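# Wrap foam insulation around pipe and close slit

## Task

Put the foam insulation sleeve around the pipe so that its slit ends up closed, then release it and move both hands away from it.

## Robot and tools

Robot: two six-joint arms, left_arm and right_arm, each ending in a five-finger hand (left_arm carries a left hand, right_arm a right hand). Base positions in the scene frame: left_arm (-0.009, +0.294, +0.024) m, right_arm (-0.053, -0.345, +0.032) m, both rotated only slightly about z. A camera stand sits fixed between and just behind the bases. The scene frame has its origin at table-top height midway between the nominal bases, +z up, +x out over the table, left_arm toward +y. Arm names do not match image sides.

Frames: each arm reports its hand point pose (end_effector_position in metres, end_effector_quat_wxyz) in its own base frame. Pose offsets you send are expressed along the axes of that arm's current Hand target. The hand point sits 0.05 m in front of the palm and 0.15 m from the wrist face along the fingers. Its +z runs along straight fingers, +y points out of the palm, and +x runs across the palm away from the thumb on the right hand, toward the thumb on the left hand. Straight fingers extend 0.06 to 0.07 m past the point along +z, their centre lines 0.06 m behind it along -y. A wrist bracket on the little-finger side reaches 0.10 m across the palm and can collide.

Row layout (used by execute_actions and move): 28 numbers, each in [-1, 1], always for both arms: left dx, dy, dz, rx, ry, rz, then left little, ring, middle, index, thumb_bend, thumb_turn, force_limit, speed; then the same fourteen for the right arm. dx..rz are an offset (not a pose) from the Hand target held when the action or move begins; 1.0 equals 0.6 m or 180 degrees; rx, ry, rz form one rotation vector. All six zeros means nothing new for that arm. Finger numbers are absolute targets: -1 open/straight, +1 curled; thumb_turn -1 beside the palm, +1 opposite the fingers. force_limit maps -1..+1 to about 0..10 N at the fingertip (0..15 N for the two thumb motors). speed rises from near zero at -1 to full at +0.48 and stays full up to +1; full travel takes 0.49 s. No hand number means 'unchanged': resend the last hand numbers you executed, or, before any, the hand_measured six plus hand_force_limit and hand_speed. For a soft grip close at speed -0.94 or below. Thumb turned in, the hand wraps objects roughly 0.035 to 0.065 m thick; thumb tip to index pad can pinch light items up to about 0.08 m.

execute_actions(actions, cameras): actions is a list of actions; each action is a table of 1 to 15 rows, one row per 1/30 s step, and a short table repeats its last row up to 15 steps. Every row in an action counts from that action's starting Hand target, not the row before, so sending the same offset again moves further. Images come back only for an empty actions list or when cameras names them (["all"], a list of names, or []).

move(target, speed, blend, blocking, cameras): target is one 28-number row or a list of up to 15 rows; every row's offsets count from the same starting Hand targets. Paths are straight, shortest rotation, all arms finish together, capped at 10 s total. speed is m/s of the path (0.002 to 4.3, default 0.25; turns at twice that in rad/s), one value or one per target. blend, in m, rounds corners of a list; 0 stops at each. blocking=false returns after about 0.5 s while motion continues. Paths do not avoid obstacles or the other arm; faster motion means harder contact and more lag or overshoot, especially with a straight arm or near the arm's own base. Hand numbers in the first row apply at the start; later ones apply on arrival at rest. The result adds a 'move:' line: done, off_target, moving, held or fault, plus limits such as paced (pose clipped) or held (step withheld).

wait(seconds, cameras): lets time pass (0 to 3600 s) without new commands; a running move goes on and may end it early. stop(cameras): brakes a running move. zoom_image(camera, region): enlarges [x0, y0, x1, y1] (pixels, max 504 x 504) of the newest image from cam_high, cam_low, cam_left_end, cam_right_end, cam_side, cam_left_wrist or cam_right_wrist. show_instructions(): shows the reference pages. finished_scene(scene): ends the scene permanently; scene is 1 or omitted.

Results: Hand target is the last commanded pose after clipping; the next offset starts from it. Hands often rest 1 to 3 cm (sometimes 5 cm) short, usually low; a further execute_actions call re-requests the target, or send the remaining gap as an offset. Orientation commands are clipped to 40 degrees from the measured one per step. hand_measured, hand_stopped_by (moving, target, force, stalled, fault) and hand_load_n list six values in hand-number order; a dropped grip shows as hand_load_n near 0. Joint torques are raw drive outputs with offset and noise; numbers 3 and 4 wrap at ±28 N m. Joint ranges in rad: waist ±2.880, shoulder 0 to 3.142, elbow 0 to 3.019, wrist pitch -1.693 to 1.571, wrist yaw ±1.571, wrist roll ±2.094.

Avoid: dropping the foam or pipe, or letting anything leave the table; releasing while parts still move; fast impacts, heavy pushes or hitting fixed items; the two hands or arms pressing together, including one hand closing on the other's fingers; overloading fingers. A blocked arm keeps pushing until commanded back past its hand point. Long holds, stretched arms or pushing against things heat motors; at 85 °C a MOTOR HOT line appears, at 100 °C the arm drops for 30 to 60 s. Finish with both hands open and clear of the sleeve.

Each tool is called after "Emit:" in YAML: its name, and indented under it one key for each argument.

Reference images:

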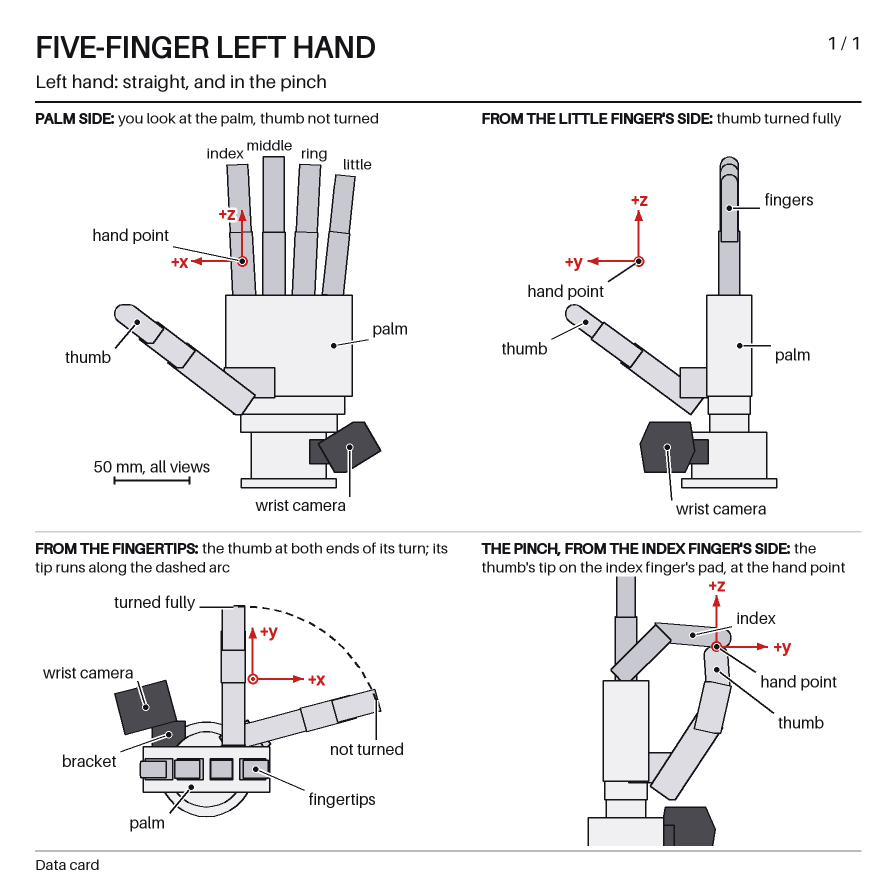

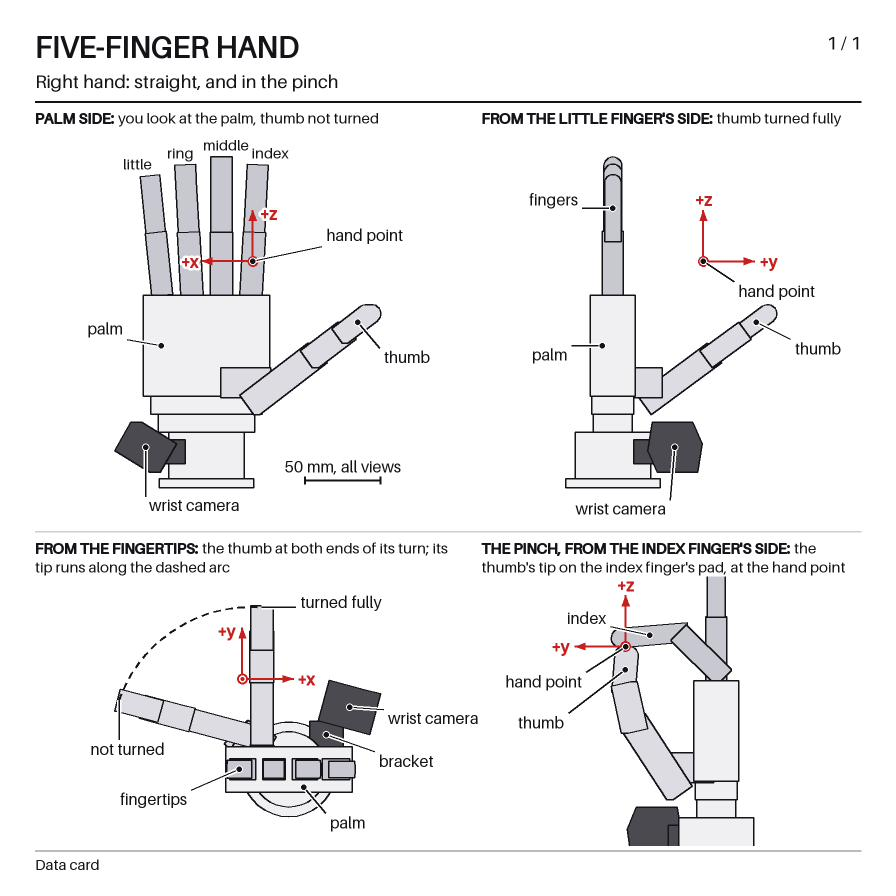

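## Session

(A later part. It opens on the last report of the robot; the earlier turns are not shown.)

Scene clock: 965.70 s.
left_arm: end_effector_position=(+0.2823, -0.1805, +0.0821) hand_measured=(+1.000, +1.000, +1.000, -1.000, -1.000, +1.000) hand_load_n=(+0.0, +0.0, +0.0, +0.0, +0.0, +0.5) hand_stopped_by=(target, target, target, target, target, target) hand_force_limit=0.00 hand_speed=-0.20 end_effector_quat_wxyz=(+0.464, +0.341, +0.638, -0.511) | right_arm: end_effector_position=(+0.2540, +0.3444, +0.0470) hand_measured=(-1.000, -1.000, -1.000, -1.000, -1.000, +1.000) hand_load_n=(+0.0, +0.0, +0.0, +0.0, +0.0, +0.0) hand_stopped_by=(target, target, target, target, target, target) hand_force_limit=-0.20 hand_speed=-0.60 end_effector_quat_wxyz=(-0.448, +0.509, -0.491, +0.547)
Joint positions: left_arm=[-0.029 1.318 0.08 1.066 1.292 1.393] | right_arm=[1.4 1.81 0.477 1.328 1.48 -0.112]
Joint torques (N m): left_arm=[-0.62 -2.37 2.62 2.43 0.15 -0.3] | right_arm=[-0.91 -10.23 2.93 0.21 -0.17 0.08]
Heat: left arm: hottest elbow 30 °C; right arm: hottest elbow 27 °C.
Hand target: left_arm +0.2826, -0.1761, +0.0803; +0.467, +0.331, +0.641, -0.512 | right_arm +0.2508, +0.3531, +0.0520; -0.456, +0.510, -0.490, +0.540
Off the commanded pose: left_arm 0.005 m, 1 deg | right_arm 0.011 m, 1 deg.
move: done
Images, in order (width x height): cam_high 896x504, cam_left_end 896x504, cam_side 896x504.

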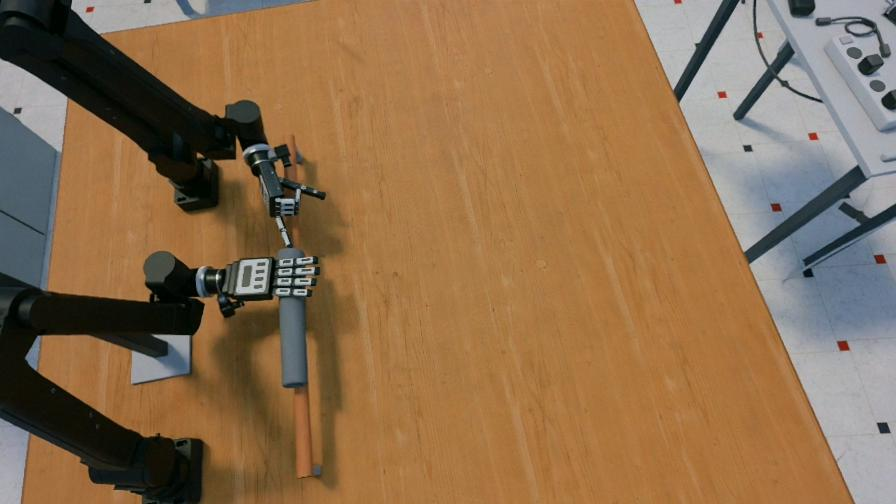

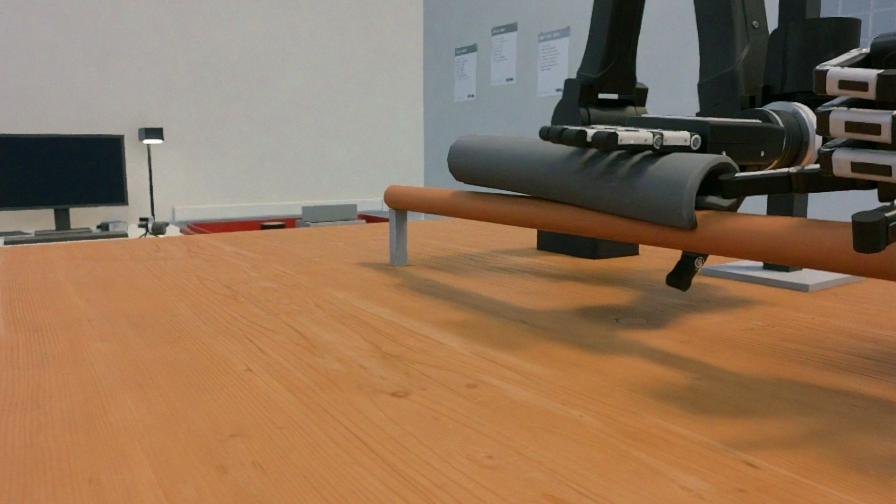

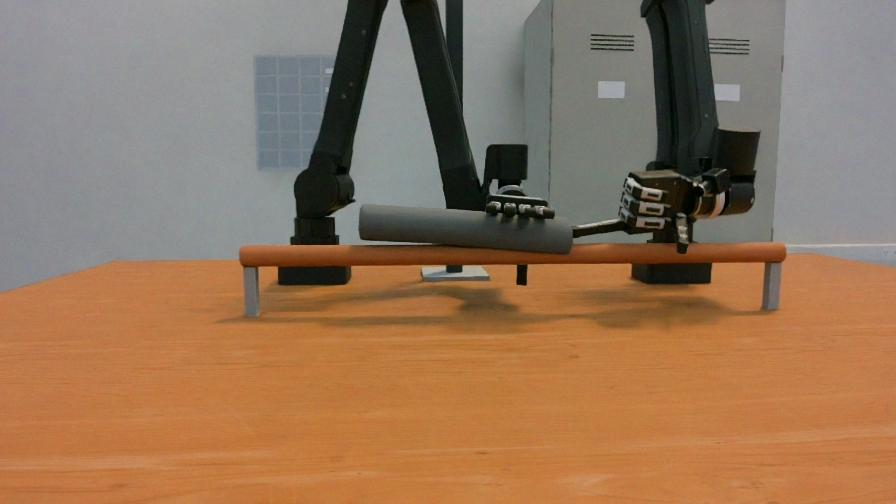

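Emit:
move:
  target: [0.0027, -0.0071, 0.0412, 0, 0, 0, 1, 1, 1, -1, -1, 1, 0, -0.2, 0, 0, 0, 0, 0, 0, -1, -1, -1, -1, -1, 1, -0.2, -0.6]
  speed: 0.03
  cameras: ["cam_high","cam_side","cam_left_end"]

Emit:
zoom_image:
  camera: "cam_high"
  region: [230, 150, 370, 290]

Emit:
zoom_image:
  camera: "cam_left_end"
  region: [640, 90, 840, 260]

Emit:
zoom_image:
  camera: "cam_side"
  region: [540, 170, 700, 290]

Scene clock: 967.57 s.
left_arm: end_effector_position=(+0.2877, -0.1958, +0.0791) hand_measured=(+1.000, +1.000, +1.000, -1.000, -1.000, +1.000) hand_load_n=(+0.0, +0.0, +0.0, +0.0, +0.0, +0.5) hand_stopped_by=(target, target, target, target, target, target) hand_force_limit=0.00 hand_speed=-0.20 end_effector_quat_wxyz=(+0.470, +0.329, +0.644, -0.505) | right_arm: end_effector_position=(+0.2541, +0.3445, +0.0472) hand_measured=(-1.000, -1.000, -1.000, -1.000, -1.000, +1.000) hand_load_n=(+0.0, +0.0, +0.0, +0.0, +0.0, +0.0) hand_stopped_by=(target, target, target, target, target, target) hand_force_limit=-0.20 hand_speed=-0.60 end_effector_quat_wxyz=(-0.448, +0.509, -0.491, +0.547)
Joint positions: left_arm=[-0.123 1.383 0.08 1.182 1.168 1.333] | right_arm=[1.4 1.81 0.477 1.328 1.48 -0.112]
Joint torques (N m): left_arm=[-3.02 -2.73 2.7 2.56 -0.04 -0.31] | right_arm=[-0.21 -9.47 2.89 0.17 -0.2 0.08]
Heat: left arm: hottest elbow 30 °C; right arm: hottest elbow 27 °C.
Hand target: left_arm +0.2846, -0.2012, +0.0792; +0.466, +0.331, +0.641, -0.512 | right_arm +0.2508, +0.3531, +0.0519; -0.456, +0.511, -0.490, +0.540
Off the commanded pose: left_arm 0.006 m, 1 deg | right_arm 0.010 m, 1 deg.
move: done
Images, in order (width x height): cam_high 896x504, cam_left_end 896x504, cam_side 896x504.

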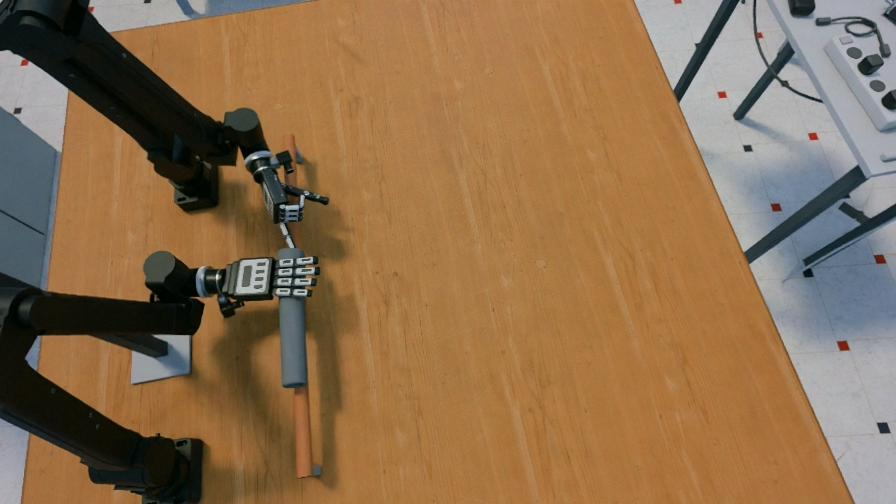

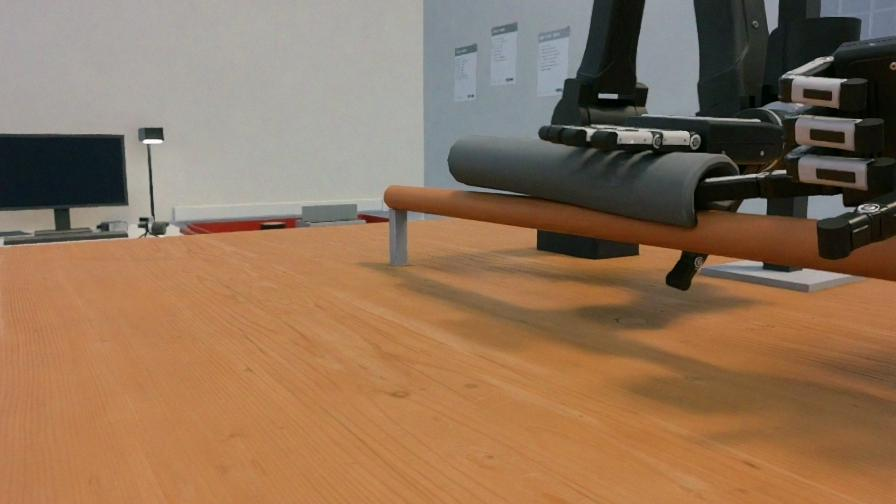

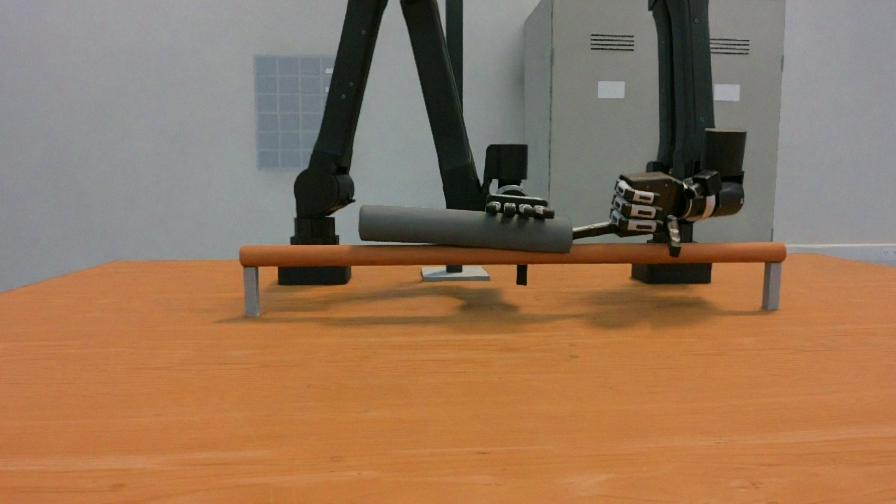

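Scaled by 3.600.

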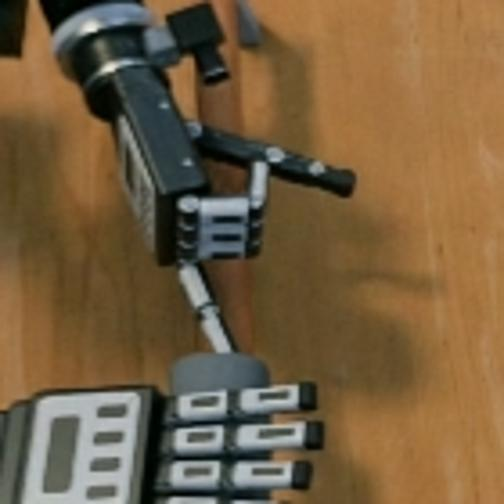

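Scaled by 2.520.

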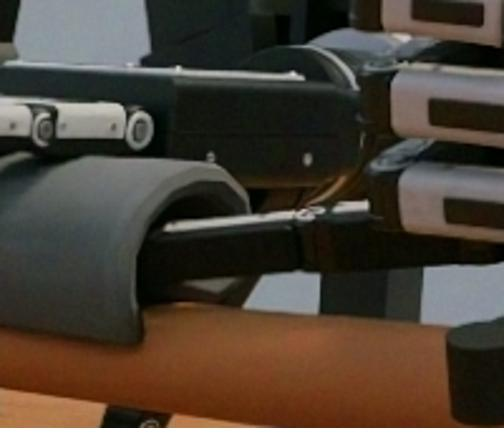

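Scaled by 3.150.

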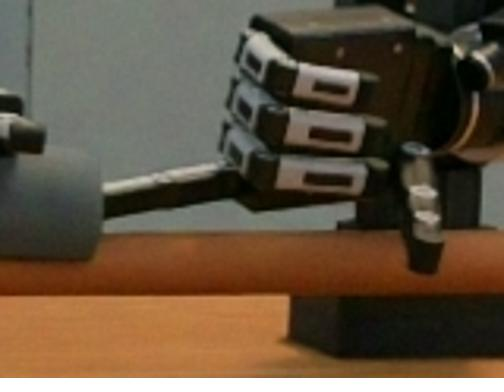

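Emit:
move:
  target: [0.0053, -0.0208, 0.0149, 0, 0, 0, 1, 1, 1, -1, -1, 1, 0, -0.2, 0, 0, 0, 0, 0, 0, -1, -1, -1, -1, -1, 1, -0.2, -0.6]
  speed: 0.03
  cameras: ["cam_high","cam_side","cam_left_end","cam_right_wrist"]

Emit:
zoom_image:
  camera: "cam_high"
  region: [230, 150, 370, 290]

Emit:
zoom_image:
  camera: "cam_left_end"
  region: [640, 90, 840, 260]

Emit:
zoom_image:
  camera: "cam_right_wrist"
  region: [120, 200, 420, 504]

Scene clock: 968.97 s.
left_arm: end_effector_position=(+0.2844, -0.2073, +0.0808) hand_measured=(+1.000, +1.000, +1.000, -1.000, -1.000, +1.000) hand_load_n=(+0.0, +0.0, +0.0, -1.0, +0.0, +0.0) hand_stopped_by=(target, target, target, target, target, target) hand_force_limit=0.00 hand_speed=-0.20 end_effector_quat_wxyz=(+0.475, +0.329, +0.644, -0.502) | right_arm: end_effector_position=(+0.2541, +0.3445, +0.0473) hand_measured=(-1.000, -1.000, -1.000, -1.000, -1.000, +1.000) hand_load_n=(+0.0, +0.0, +0.0, +0.0, +0.0, +0.0) hand_stopped_by=(target, target, target, target, target, target) hand_force_limit=-0.20 hand_speed=-0.60 end_effector_quat_wxyz=(-0.449, +0.509, -0.491, +0.546)
Joint positions: left_arm=[-0.19 1.383 0.071 1.214 1.094 1.316] | right_arm=[1.4 1.809 0.477 1.328 1.48 -0.111]
Joint torques (N m): left_arm=[-3.25 -3.96 1.85 2.18 0.11 -0.33] | right_arm=[-0.5 -9.99 3 0.13 -0.2 0.06]
Heat: left arm: hottest elbow 29 °C; right arm: hottest elbow 27 °C.
Hand target: left_arm +0.2746, -0.2131, +0.0802; +0.466, +0.331, +0.641, -0.512 | right_arm +0.2508, +0.3531, +0.0518; -0.456, +0.511, -0.490, +0.540
Off the commanded pose: left_arm 0.011 m, 1 deg | right_arm 0.010 m, 1 deg.
move: off_target (left_arm)
Images, in order (width x height): cam_high 896x504, cam_left_end 896x504, cam_side 896x504, cam_right_wrist 672x504.

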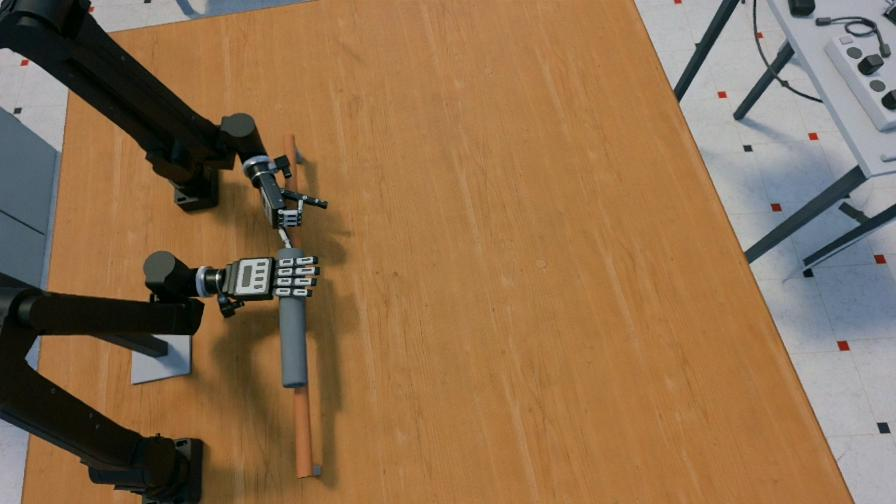

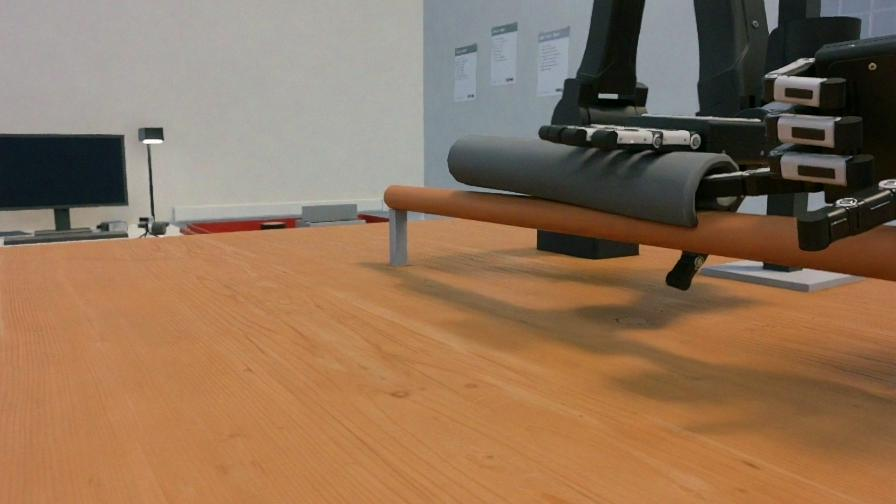

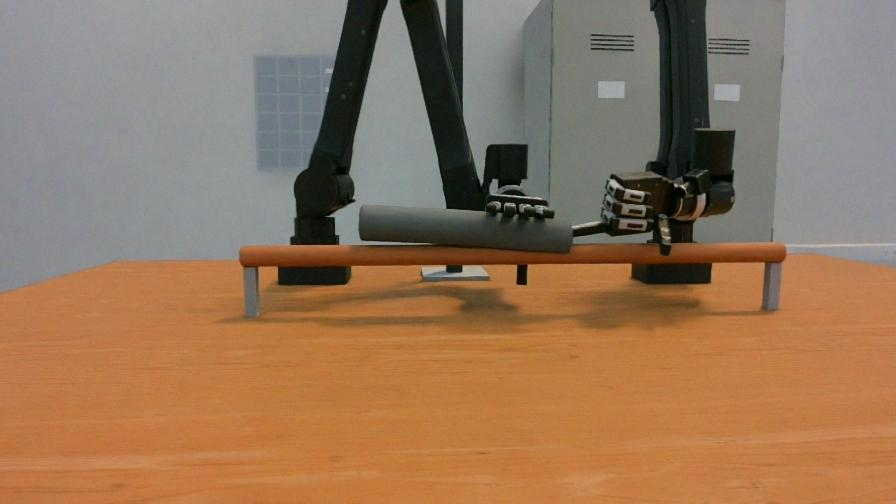

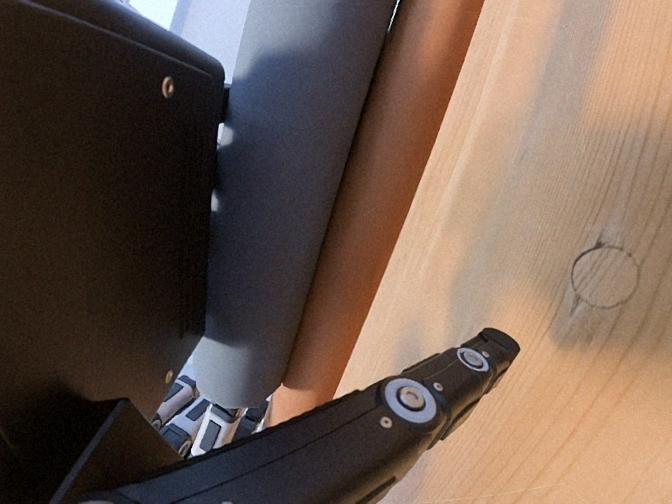

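Scaled by 3.600.

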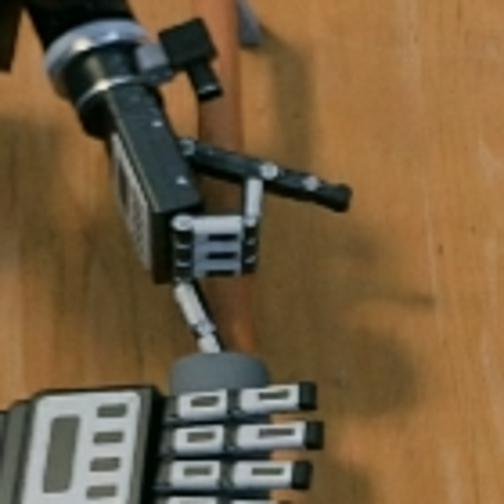

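Scaled by 2.520.

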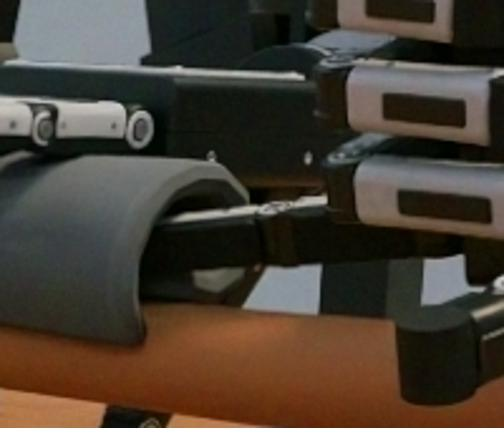

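Scaled by 1.658 from the camera's image (finer frame: 960x720).

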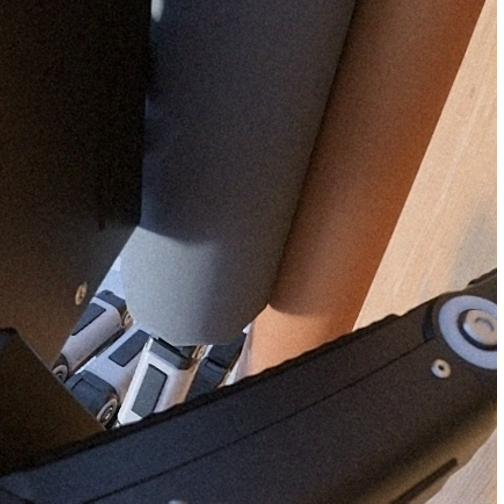

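Emit:
move:
  target: [0.0120, -0.0127, -0.0041, 0, 0, 0, 1, 1, 1, -1, -1, 1, 0, -0.2, 0, 0, 0, 0, 0, 0, -1, -1, -1, -1, -1, 1, -0.2, -0.6]
  speed: 0.03
  cameras: ["cam_high","cam_side","cam_left_end","cam_right_wrist"]

Emit:
zoom_image:
  camera: "cam_high"
  region: [230, 150, 370, 290]

Emit:
zoom_image:
  camera: "cam_left_end"
  region: [640, 90, 840, 260]

Emit:
zoom_image:
  camera: "cam_right_wrist"
  region: [120, 200, 420, 504]

Scene clock: 970.43 s.
left_arm: end_effector_position=(+0.2770, -0.2073, +0.0826) hand_measured=(+1.000, +1.000, +1.000, -1.000, -1.000, +1.000) hand_load_n=(+0.0, +0.0, +0.0, -1.5, +0.0, +0.5) hand_stopped_by=(target, target, target, target, target, target) hand_force_limit=0.00 hand_speed=-0.20 end_effector_quat_wxyz=(+0.483, +0.332, +0.639, -0.499) | right_arm: end_effector_position=(+0.2541, +0.3445, +0.0473) hand_measured=(-1.000, -1.000, -1.000, -1.000, -1.000, +1.000) hand_load_n=(+0.0, +0.0, +0.0, +0.0, +0.0, +0.5) hand_stopped_by=(target, target, target, target, target, target) hand_force_limit=-0.20 hand_speed=-0.60 end_effector_quat_wxyz=(-0.449, +0.509, -0.491, +0.546)
Joint positions: left_arm=[-0.201 1.383 0.047 1.26 1.08 1.315] | right_arm=[1.4 1.809 0.477 1.328 1.48 -0.111]
Joint torques (N m): left_arm=[-3.49 -2.26 1.47 2.18 0.2 -0.31] | right_arm=[-0.32 -10.29 2.78 0.25 -0.19 0.08]
Heat: left arm: hottest elbow 29 °C; right arm: hottest elbow 27 °C.
Hand target: left_arm +0.2647, -0.2130, +0.0762; +0.467, +0.331, +0.641, -0.512 | right_arm +0.2508, +0.3531, +0.0518; -0.456, +0.511, -0.490, +0.540
Off the commanded pose: left_arm 0.015 m, 2 deg | right_arm 0.010 m, 1 deg.
move: off_target (left_arm)
Images, in order (width x height): cam_high 896x504, cam_left_end 896x504, cam_side 896x504, cam_right_wrist 672x504.

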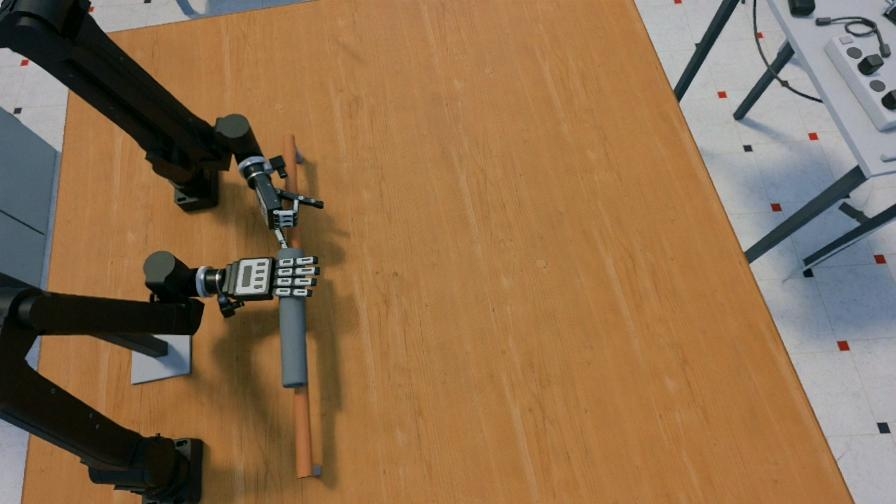

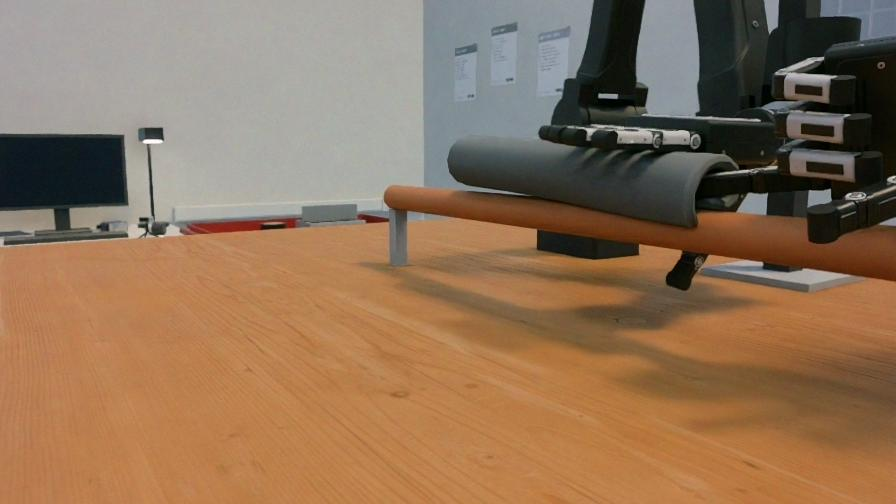

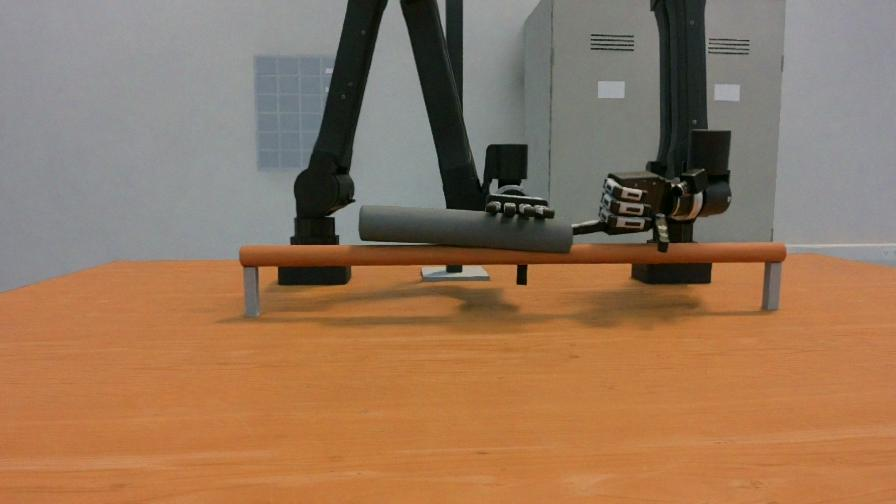

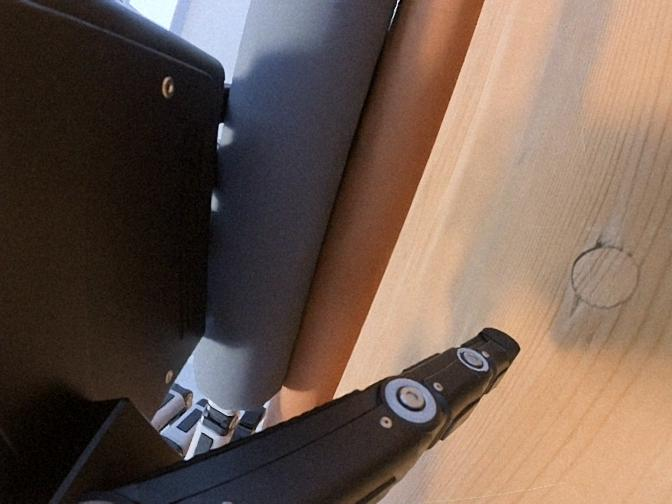

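Scaled by 3.600.

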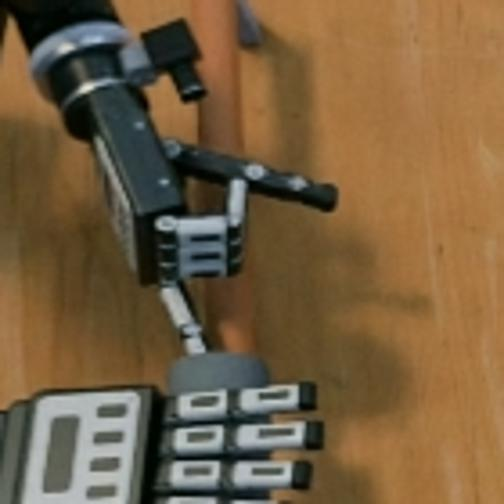

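Scaled by 2.520.

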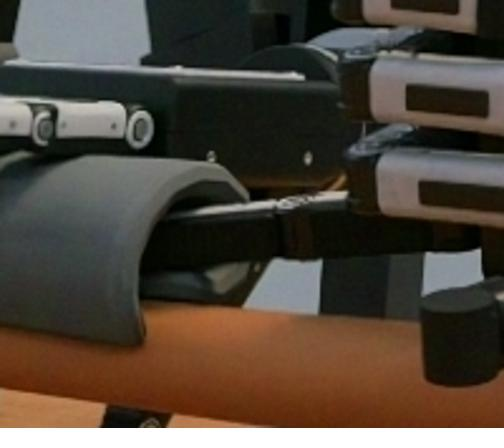

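Scaled by 1.658 from the camera's image (finer frame: 960x720).

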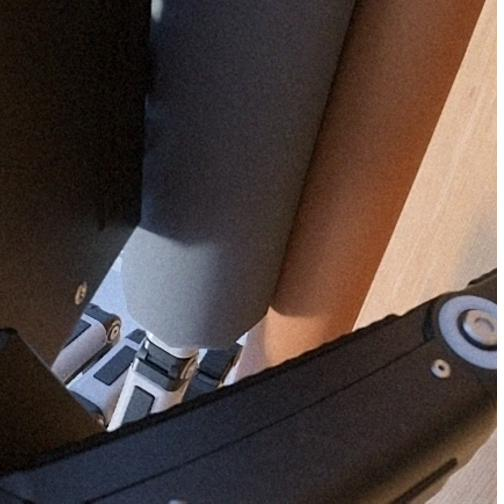

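Emit:
move:
  target: [0.0160, -0.0133, -0.0096, 0, 0, 0, 1, 1, 1, -1, -1, 1, 0, -0.2, 0, 0, 0, 0, 0, 0, -1, -1, -1, -1, -1, 1, -0.2, -0.6]
  speed: 0.03
  cameras: ["cam_high","cam_side","cam_left_end","cam_right_wrist"]

Emit:
zoom_image:
  camera: "cam_high"
  region: [230, 150, 370, 290]

Emit:
zoom_image:
  camera: "cam_left_end"
  region: [640, 90, 840, 260]

Emit:
zoom_image:
  camera: "cam_right_wrist"
  region: [120, 200, 420, 504]

Scene clock: 971.23 s.
left_arm: end_effector_position=(+0.2732, -0.2064, +0.0815) hand_measured=(+1.000, +1.000, +1.000, -1.000, -1.000, +1.000) hand_load_n=(+0.0, +0.0, +0.0, -1.0, -0.5, +0.5) hand_stopped_by=(target, target, target, target, target, target) hand_force_limit=0.00 hand_speed=-0.20 end_effector_quat_wxyz=(+0.484, +0.332, +0.638, -0.498) | right_arm: end_effector_position=(+0.2541, +0.3446, +0.0476) hand_measured=(-1.000, -1.000, -1.000, -1.000, -1.000, +1.000) hand_load_n=(+0.0, +0.0, +0.0, +0.0, -0.5, +0.0) hand_stopped_by=(target, target, target, target, target, target) hand_force_limit=-0.20 hand_speed=-0.60 end_effector_quat_wxyz=(-0.449, +0.509, -0.491, +0.546)
Joint positions: left_arm=[-0.201 1.392 0.035 1.284 1.078 1.315] | right_arm=[1.4 1.809 0.477 1.328 1.48 -0.111]
Joint torques (N m): left_arm=[-1.73 -3.49 2.4 1.55 0.12 -0.15] | right_arm=[-0.79 -10.23 2.89 0.21 -0.18 0.06]
Heat: left arm: hottest elbow 29 °C; right arm: hottest elbow 27 °C.
Hand target: left_arm +0.2736, -0.2067, +0.0819; +0.484, +0.333, +0.638, -0.499 (not the last commanded pose) | right_arm +0.2508, +0.3531, +0.0519; -0.456, +0.510, -0.490, +0.540
Off the commanded pose: left_arm 0.024 m, 3 deg | right_arm 0.010 m, 1 deg.
move: held (left_arm; a check stopped the path); limits=held
pose unreachable (left arm): on one or more control steps of this call, first in action 0 (counted from 0), this arm could not follow its commanded pose, so it was not sent that pose on those steps. It may still have moved: this result reports where it is.
cause: moving toward the commanded pose would bring two parts of the arm too close to each other (joints 2 (shoulder) and 3 (elbow) lie between them).
Images, in order (width x height): cam_high 896x504, cam_left_end 896x504, cam_side 896x504, cam_right_wrist 672x504.

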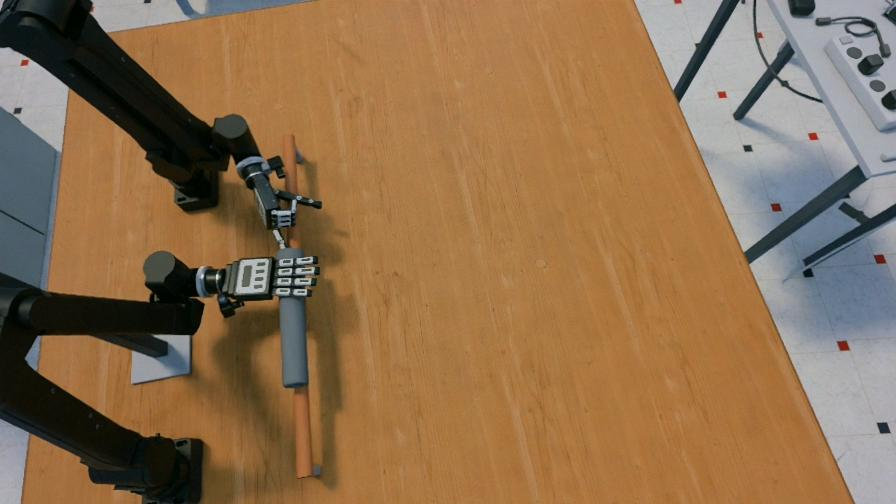

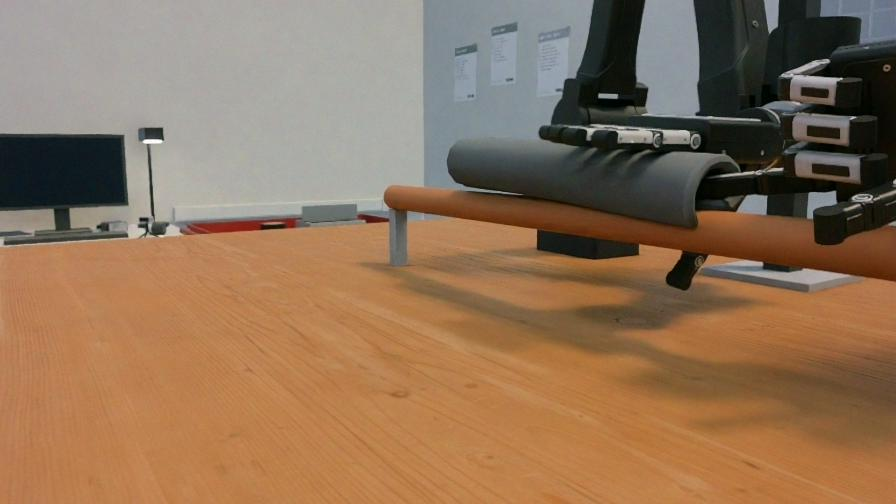

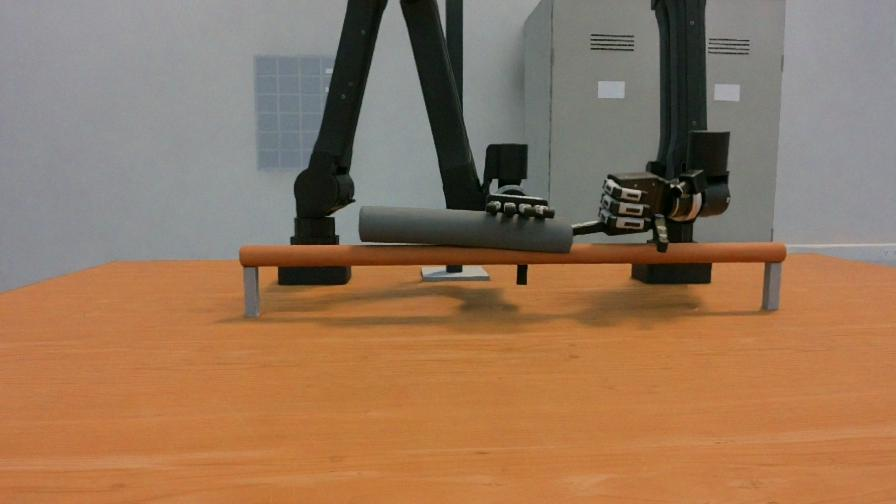

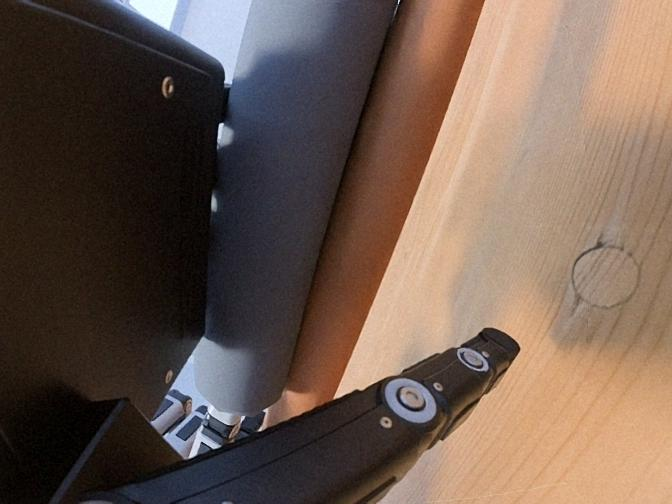

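Scaled by 3.600.

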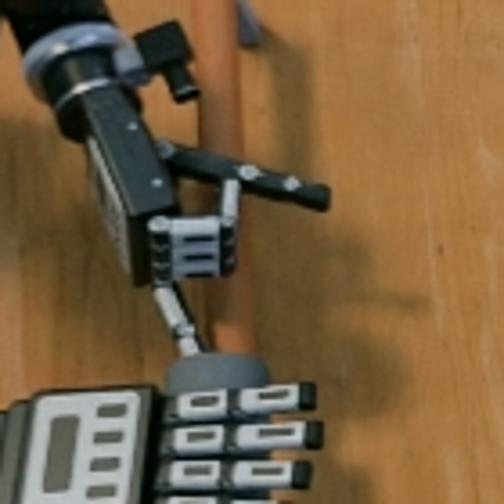

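Scaled by 2.520.

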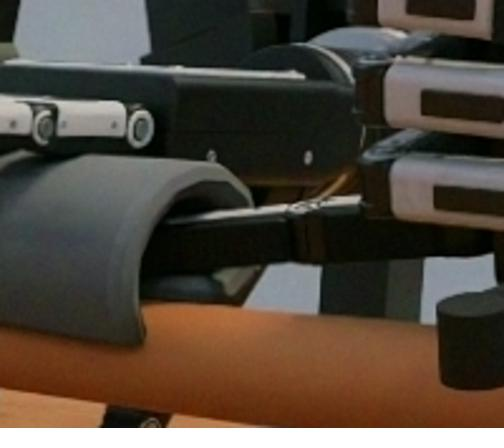

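Scaled by 1.658 from the camera's image (finer frame: 960x720).

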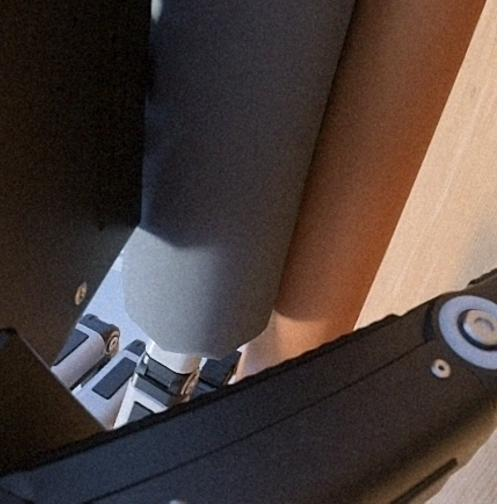

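Emit:
execute_actions:
  actions: []
  cameras: ["cam_right_end","cam_left_end","cam_left_wrist"]

Emit:
zoom_image:
  camera: "cam_right_end"
  region: [180, 90, 380, 260]

Scene clock: 971.70 s.
left_arm: end_effector_position=(+0.2732, -0.2064, +0.0815) hand_measured=(+1.000, +1.000, +1.000, -1.000, -1.000, +1.000) hand_load_n=(+0.0, +0.0, +0.0, -0.5, +0.0, +0.5) hand_stopped_by=(target, target, target, target, target, target) hand_force_limit=0.00 hand_speed=-0.20 end_effector_quat_wxyz=(+0.484, +0.332, +0.638, -0.498) | right_arm: end_effector_position=(+0.2541, +0.3446, +0.0476) hand_measured=(-1.000, -1.000, -1.000, -1.000, -1.000, +1.000) hand_load_n=(+0.0, +0.0, +0.0, +0.0, +0.0, +0.0) hand_stopped_by=(target, target, target, target, target, target) hand_force_limit=-0.20 hand_speed=-0.60 end_effector_quat_wxyz=(-0.449, +0.509, -0.491, +0.546)
Joint positions: left_arm=[-0.201 1.392 0.035 1.284 1.078 1.315] | right_arm=[1.4 1.809 0.477 1.328 1.48 -0.111]
Joint velocities: within noise
Joint torques (N m): left_arm=[-1.73 -3.72 2.45 1.61 0.08 -0.17] | right_arm=[-0.62 -9.99 2.95 0.21 -0.17 0.07]
Motor temperatures (°C): left_arm=[24 24 29 26 22 23] | right_arm=[25 25 27 22 22 25]
Heat: left arm: hottest elbow 29 °C; right arm: hottest elbow 27 °C.
Hand target: left_arm +0.2736, -0.2067, +0.0819; +0.484, +0.333, +0.638, -0.499 (not the last commanded pose) | right_arm +0.2508, +0.3531, +0.0519; -0.456, +0.510, -0.490, +0.540
Off the commanded pose: left_arm 0.024 m, 3 deg | right_arm 0.010 m, 1 deg.
Images, in order (width x height): cam_left_end 896x504, cam_right_end 896x504, cam_left_wrist 672x504.

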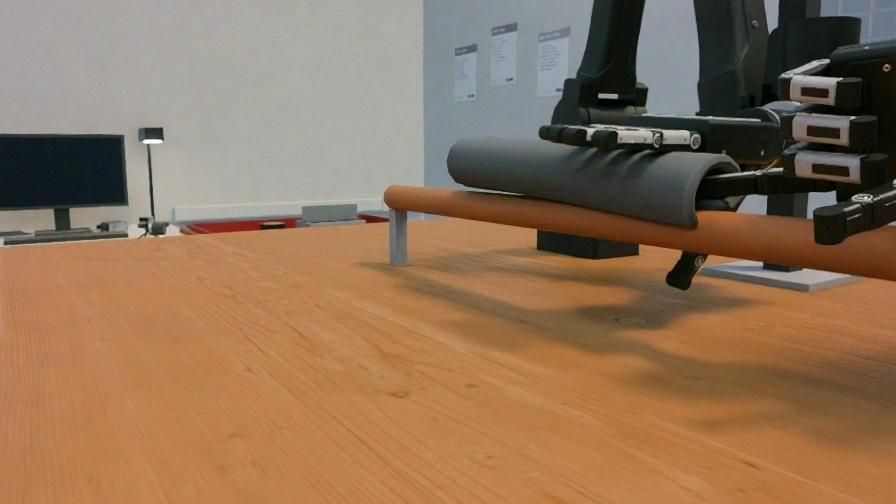

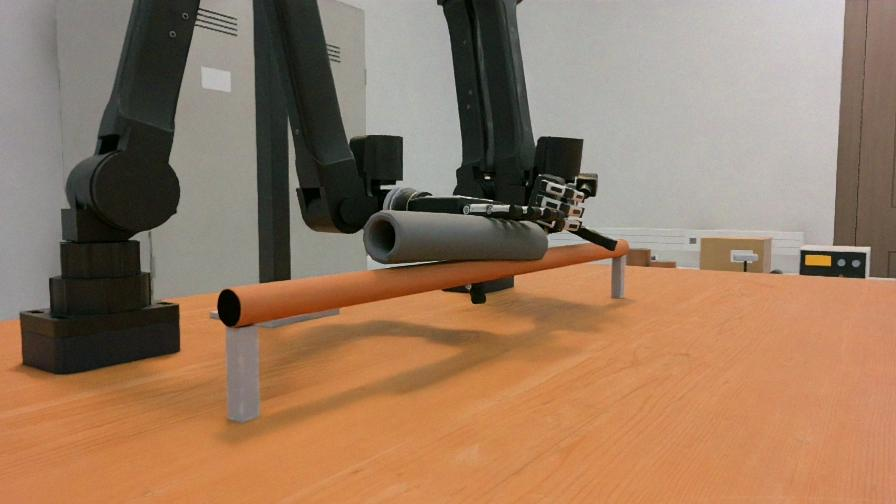

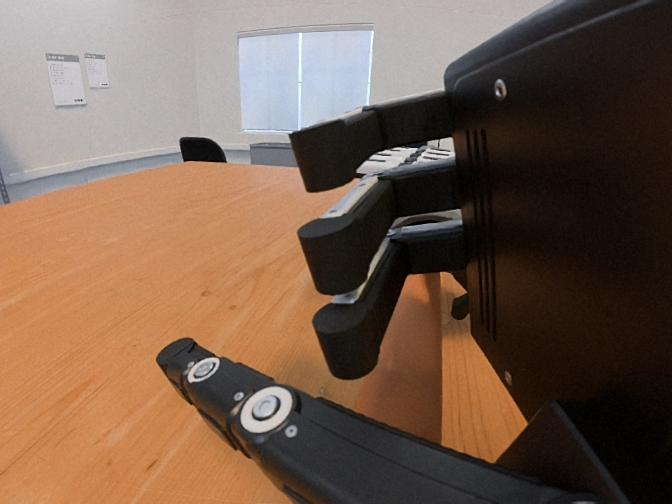

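Scaled by 2.520.

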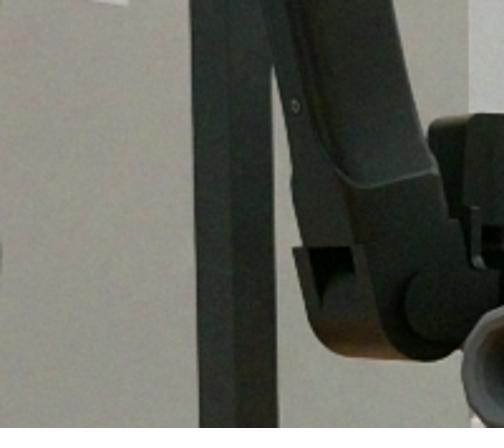

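Emit:
zoom_image:
  camera: "cam_right_end"
  region: [340, 190, 440, 290]

Emit:
zoom_image:
  camera: "cam_left_end"
  region: [430, 110, 770, 250]

Scaled by 5.040.

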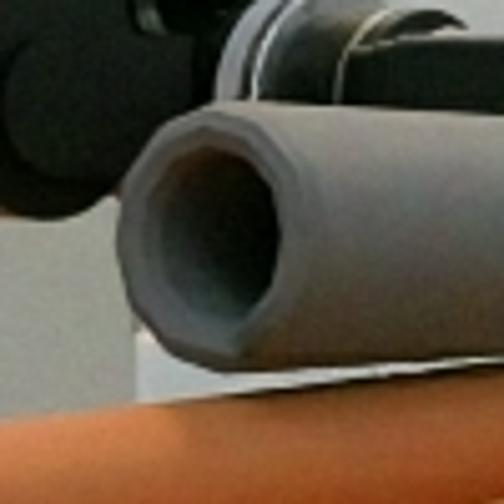

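Scaled by 1.482.

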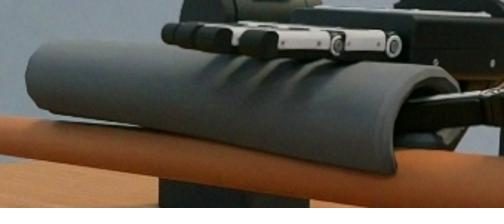

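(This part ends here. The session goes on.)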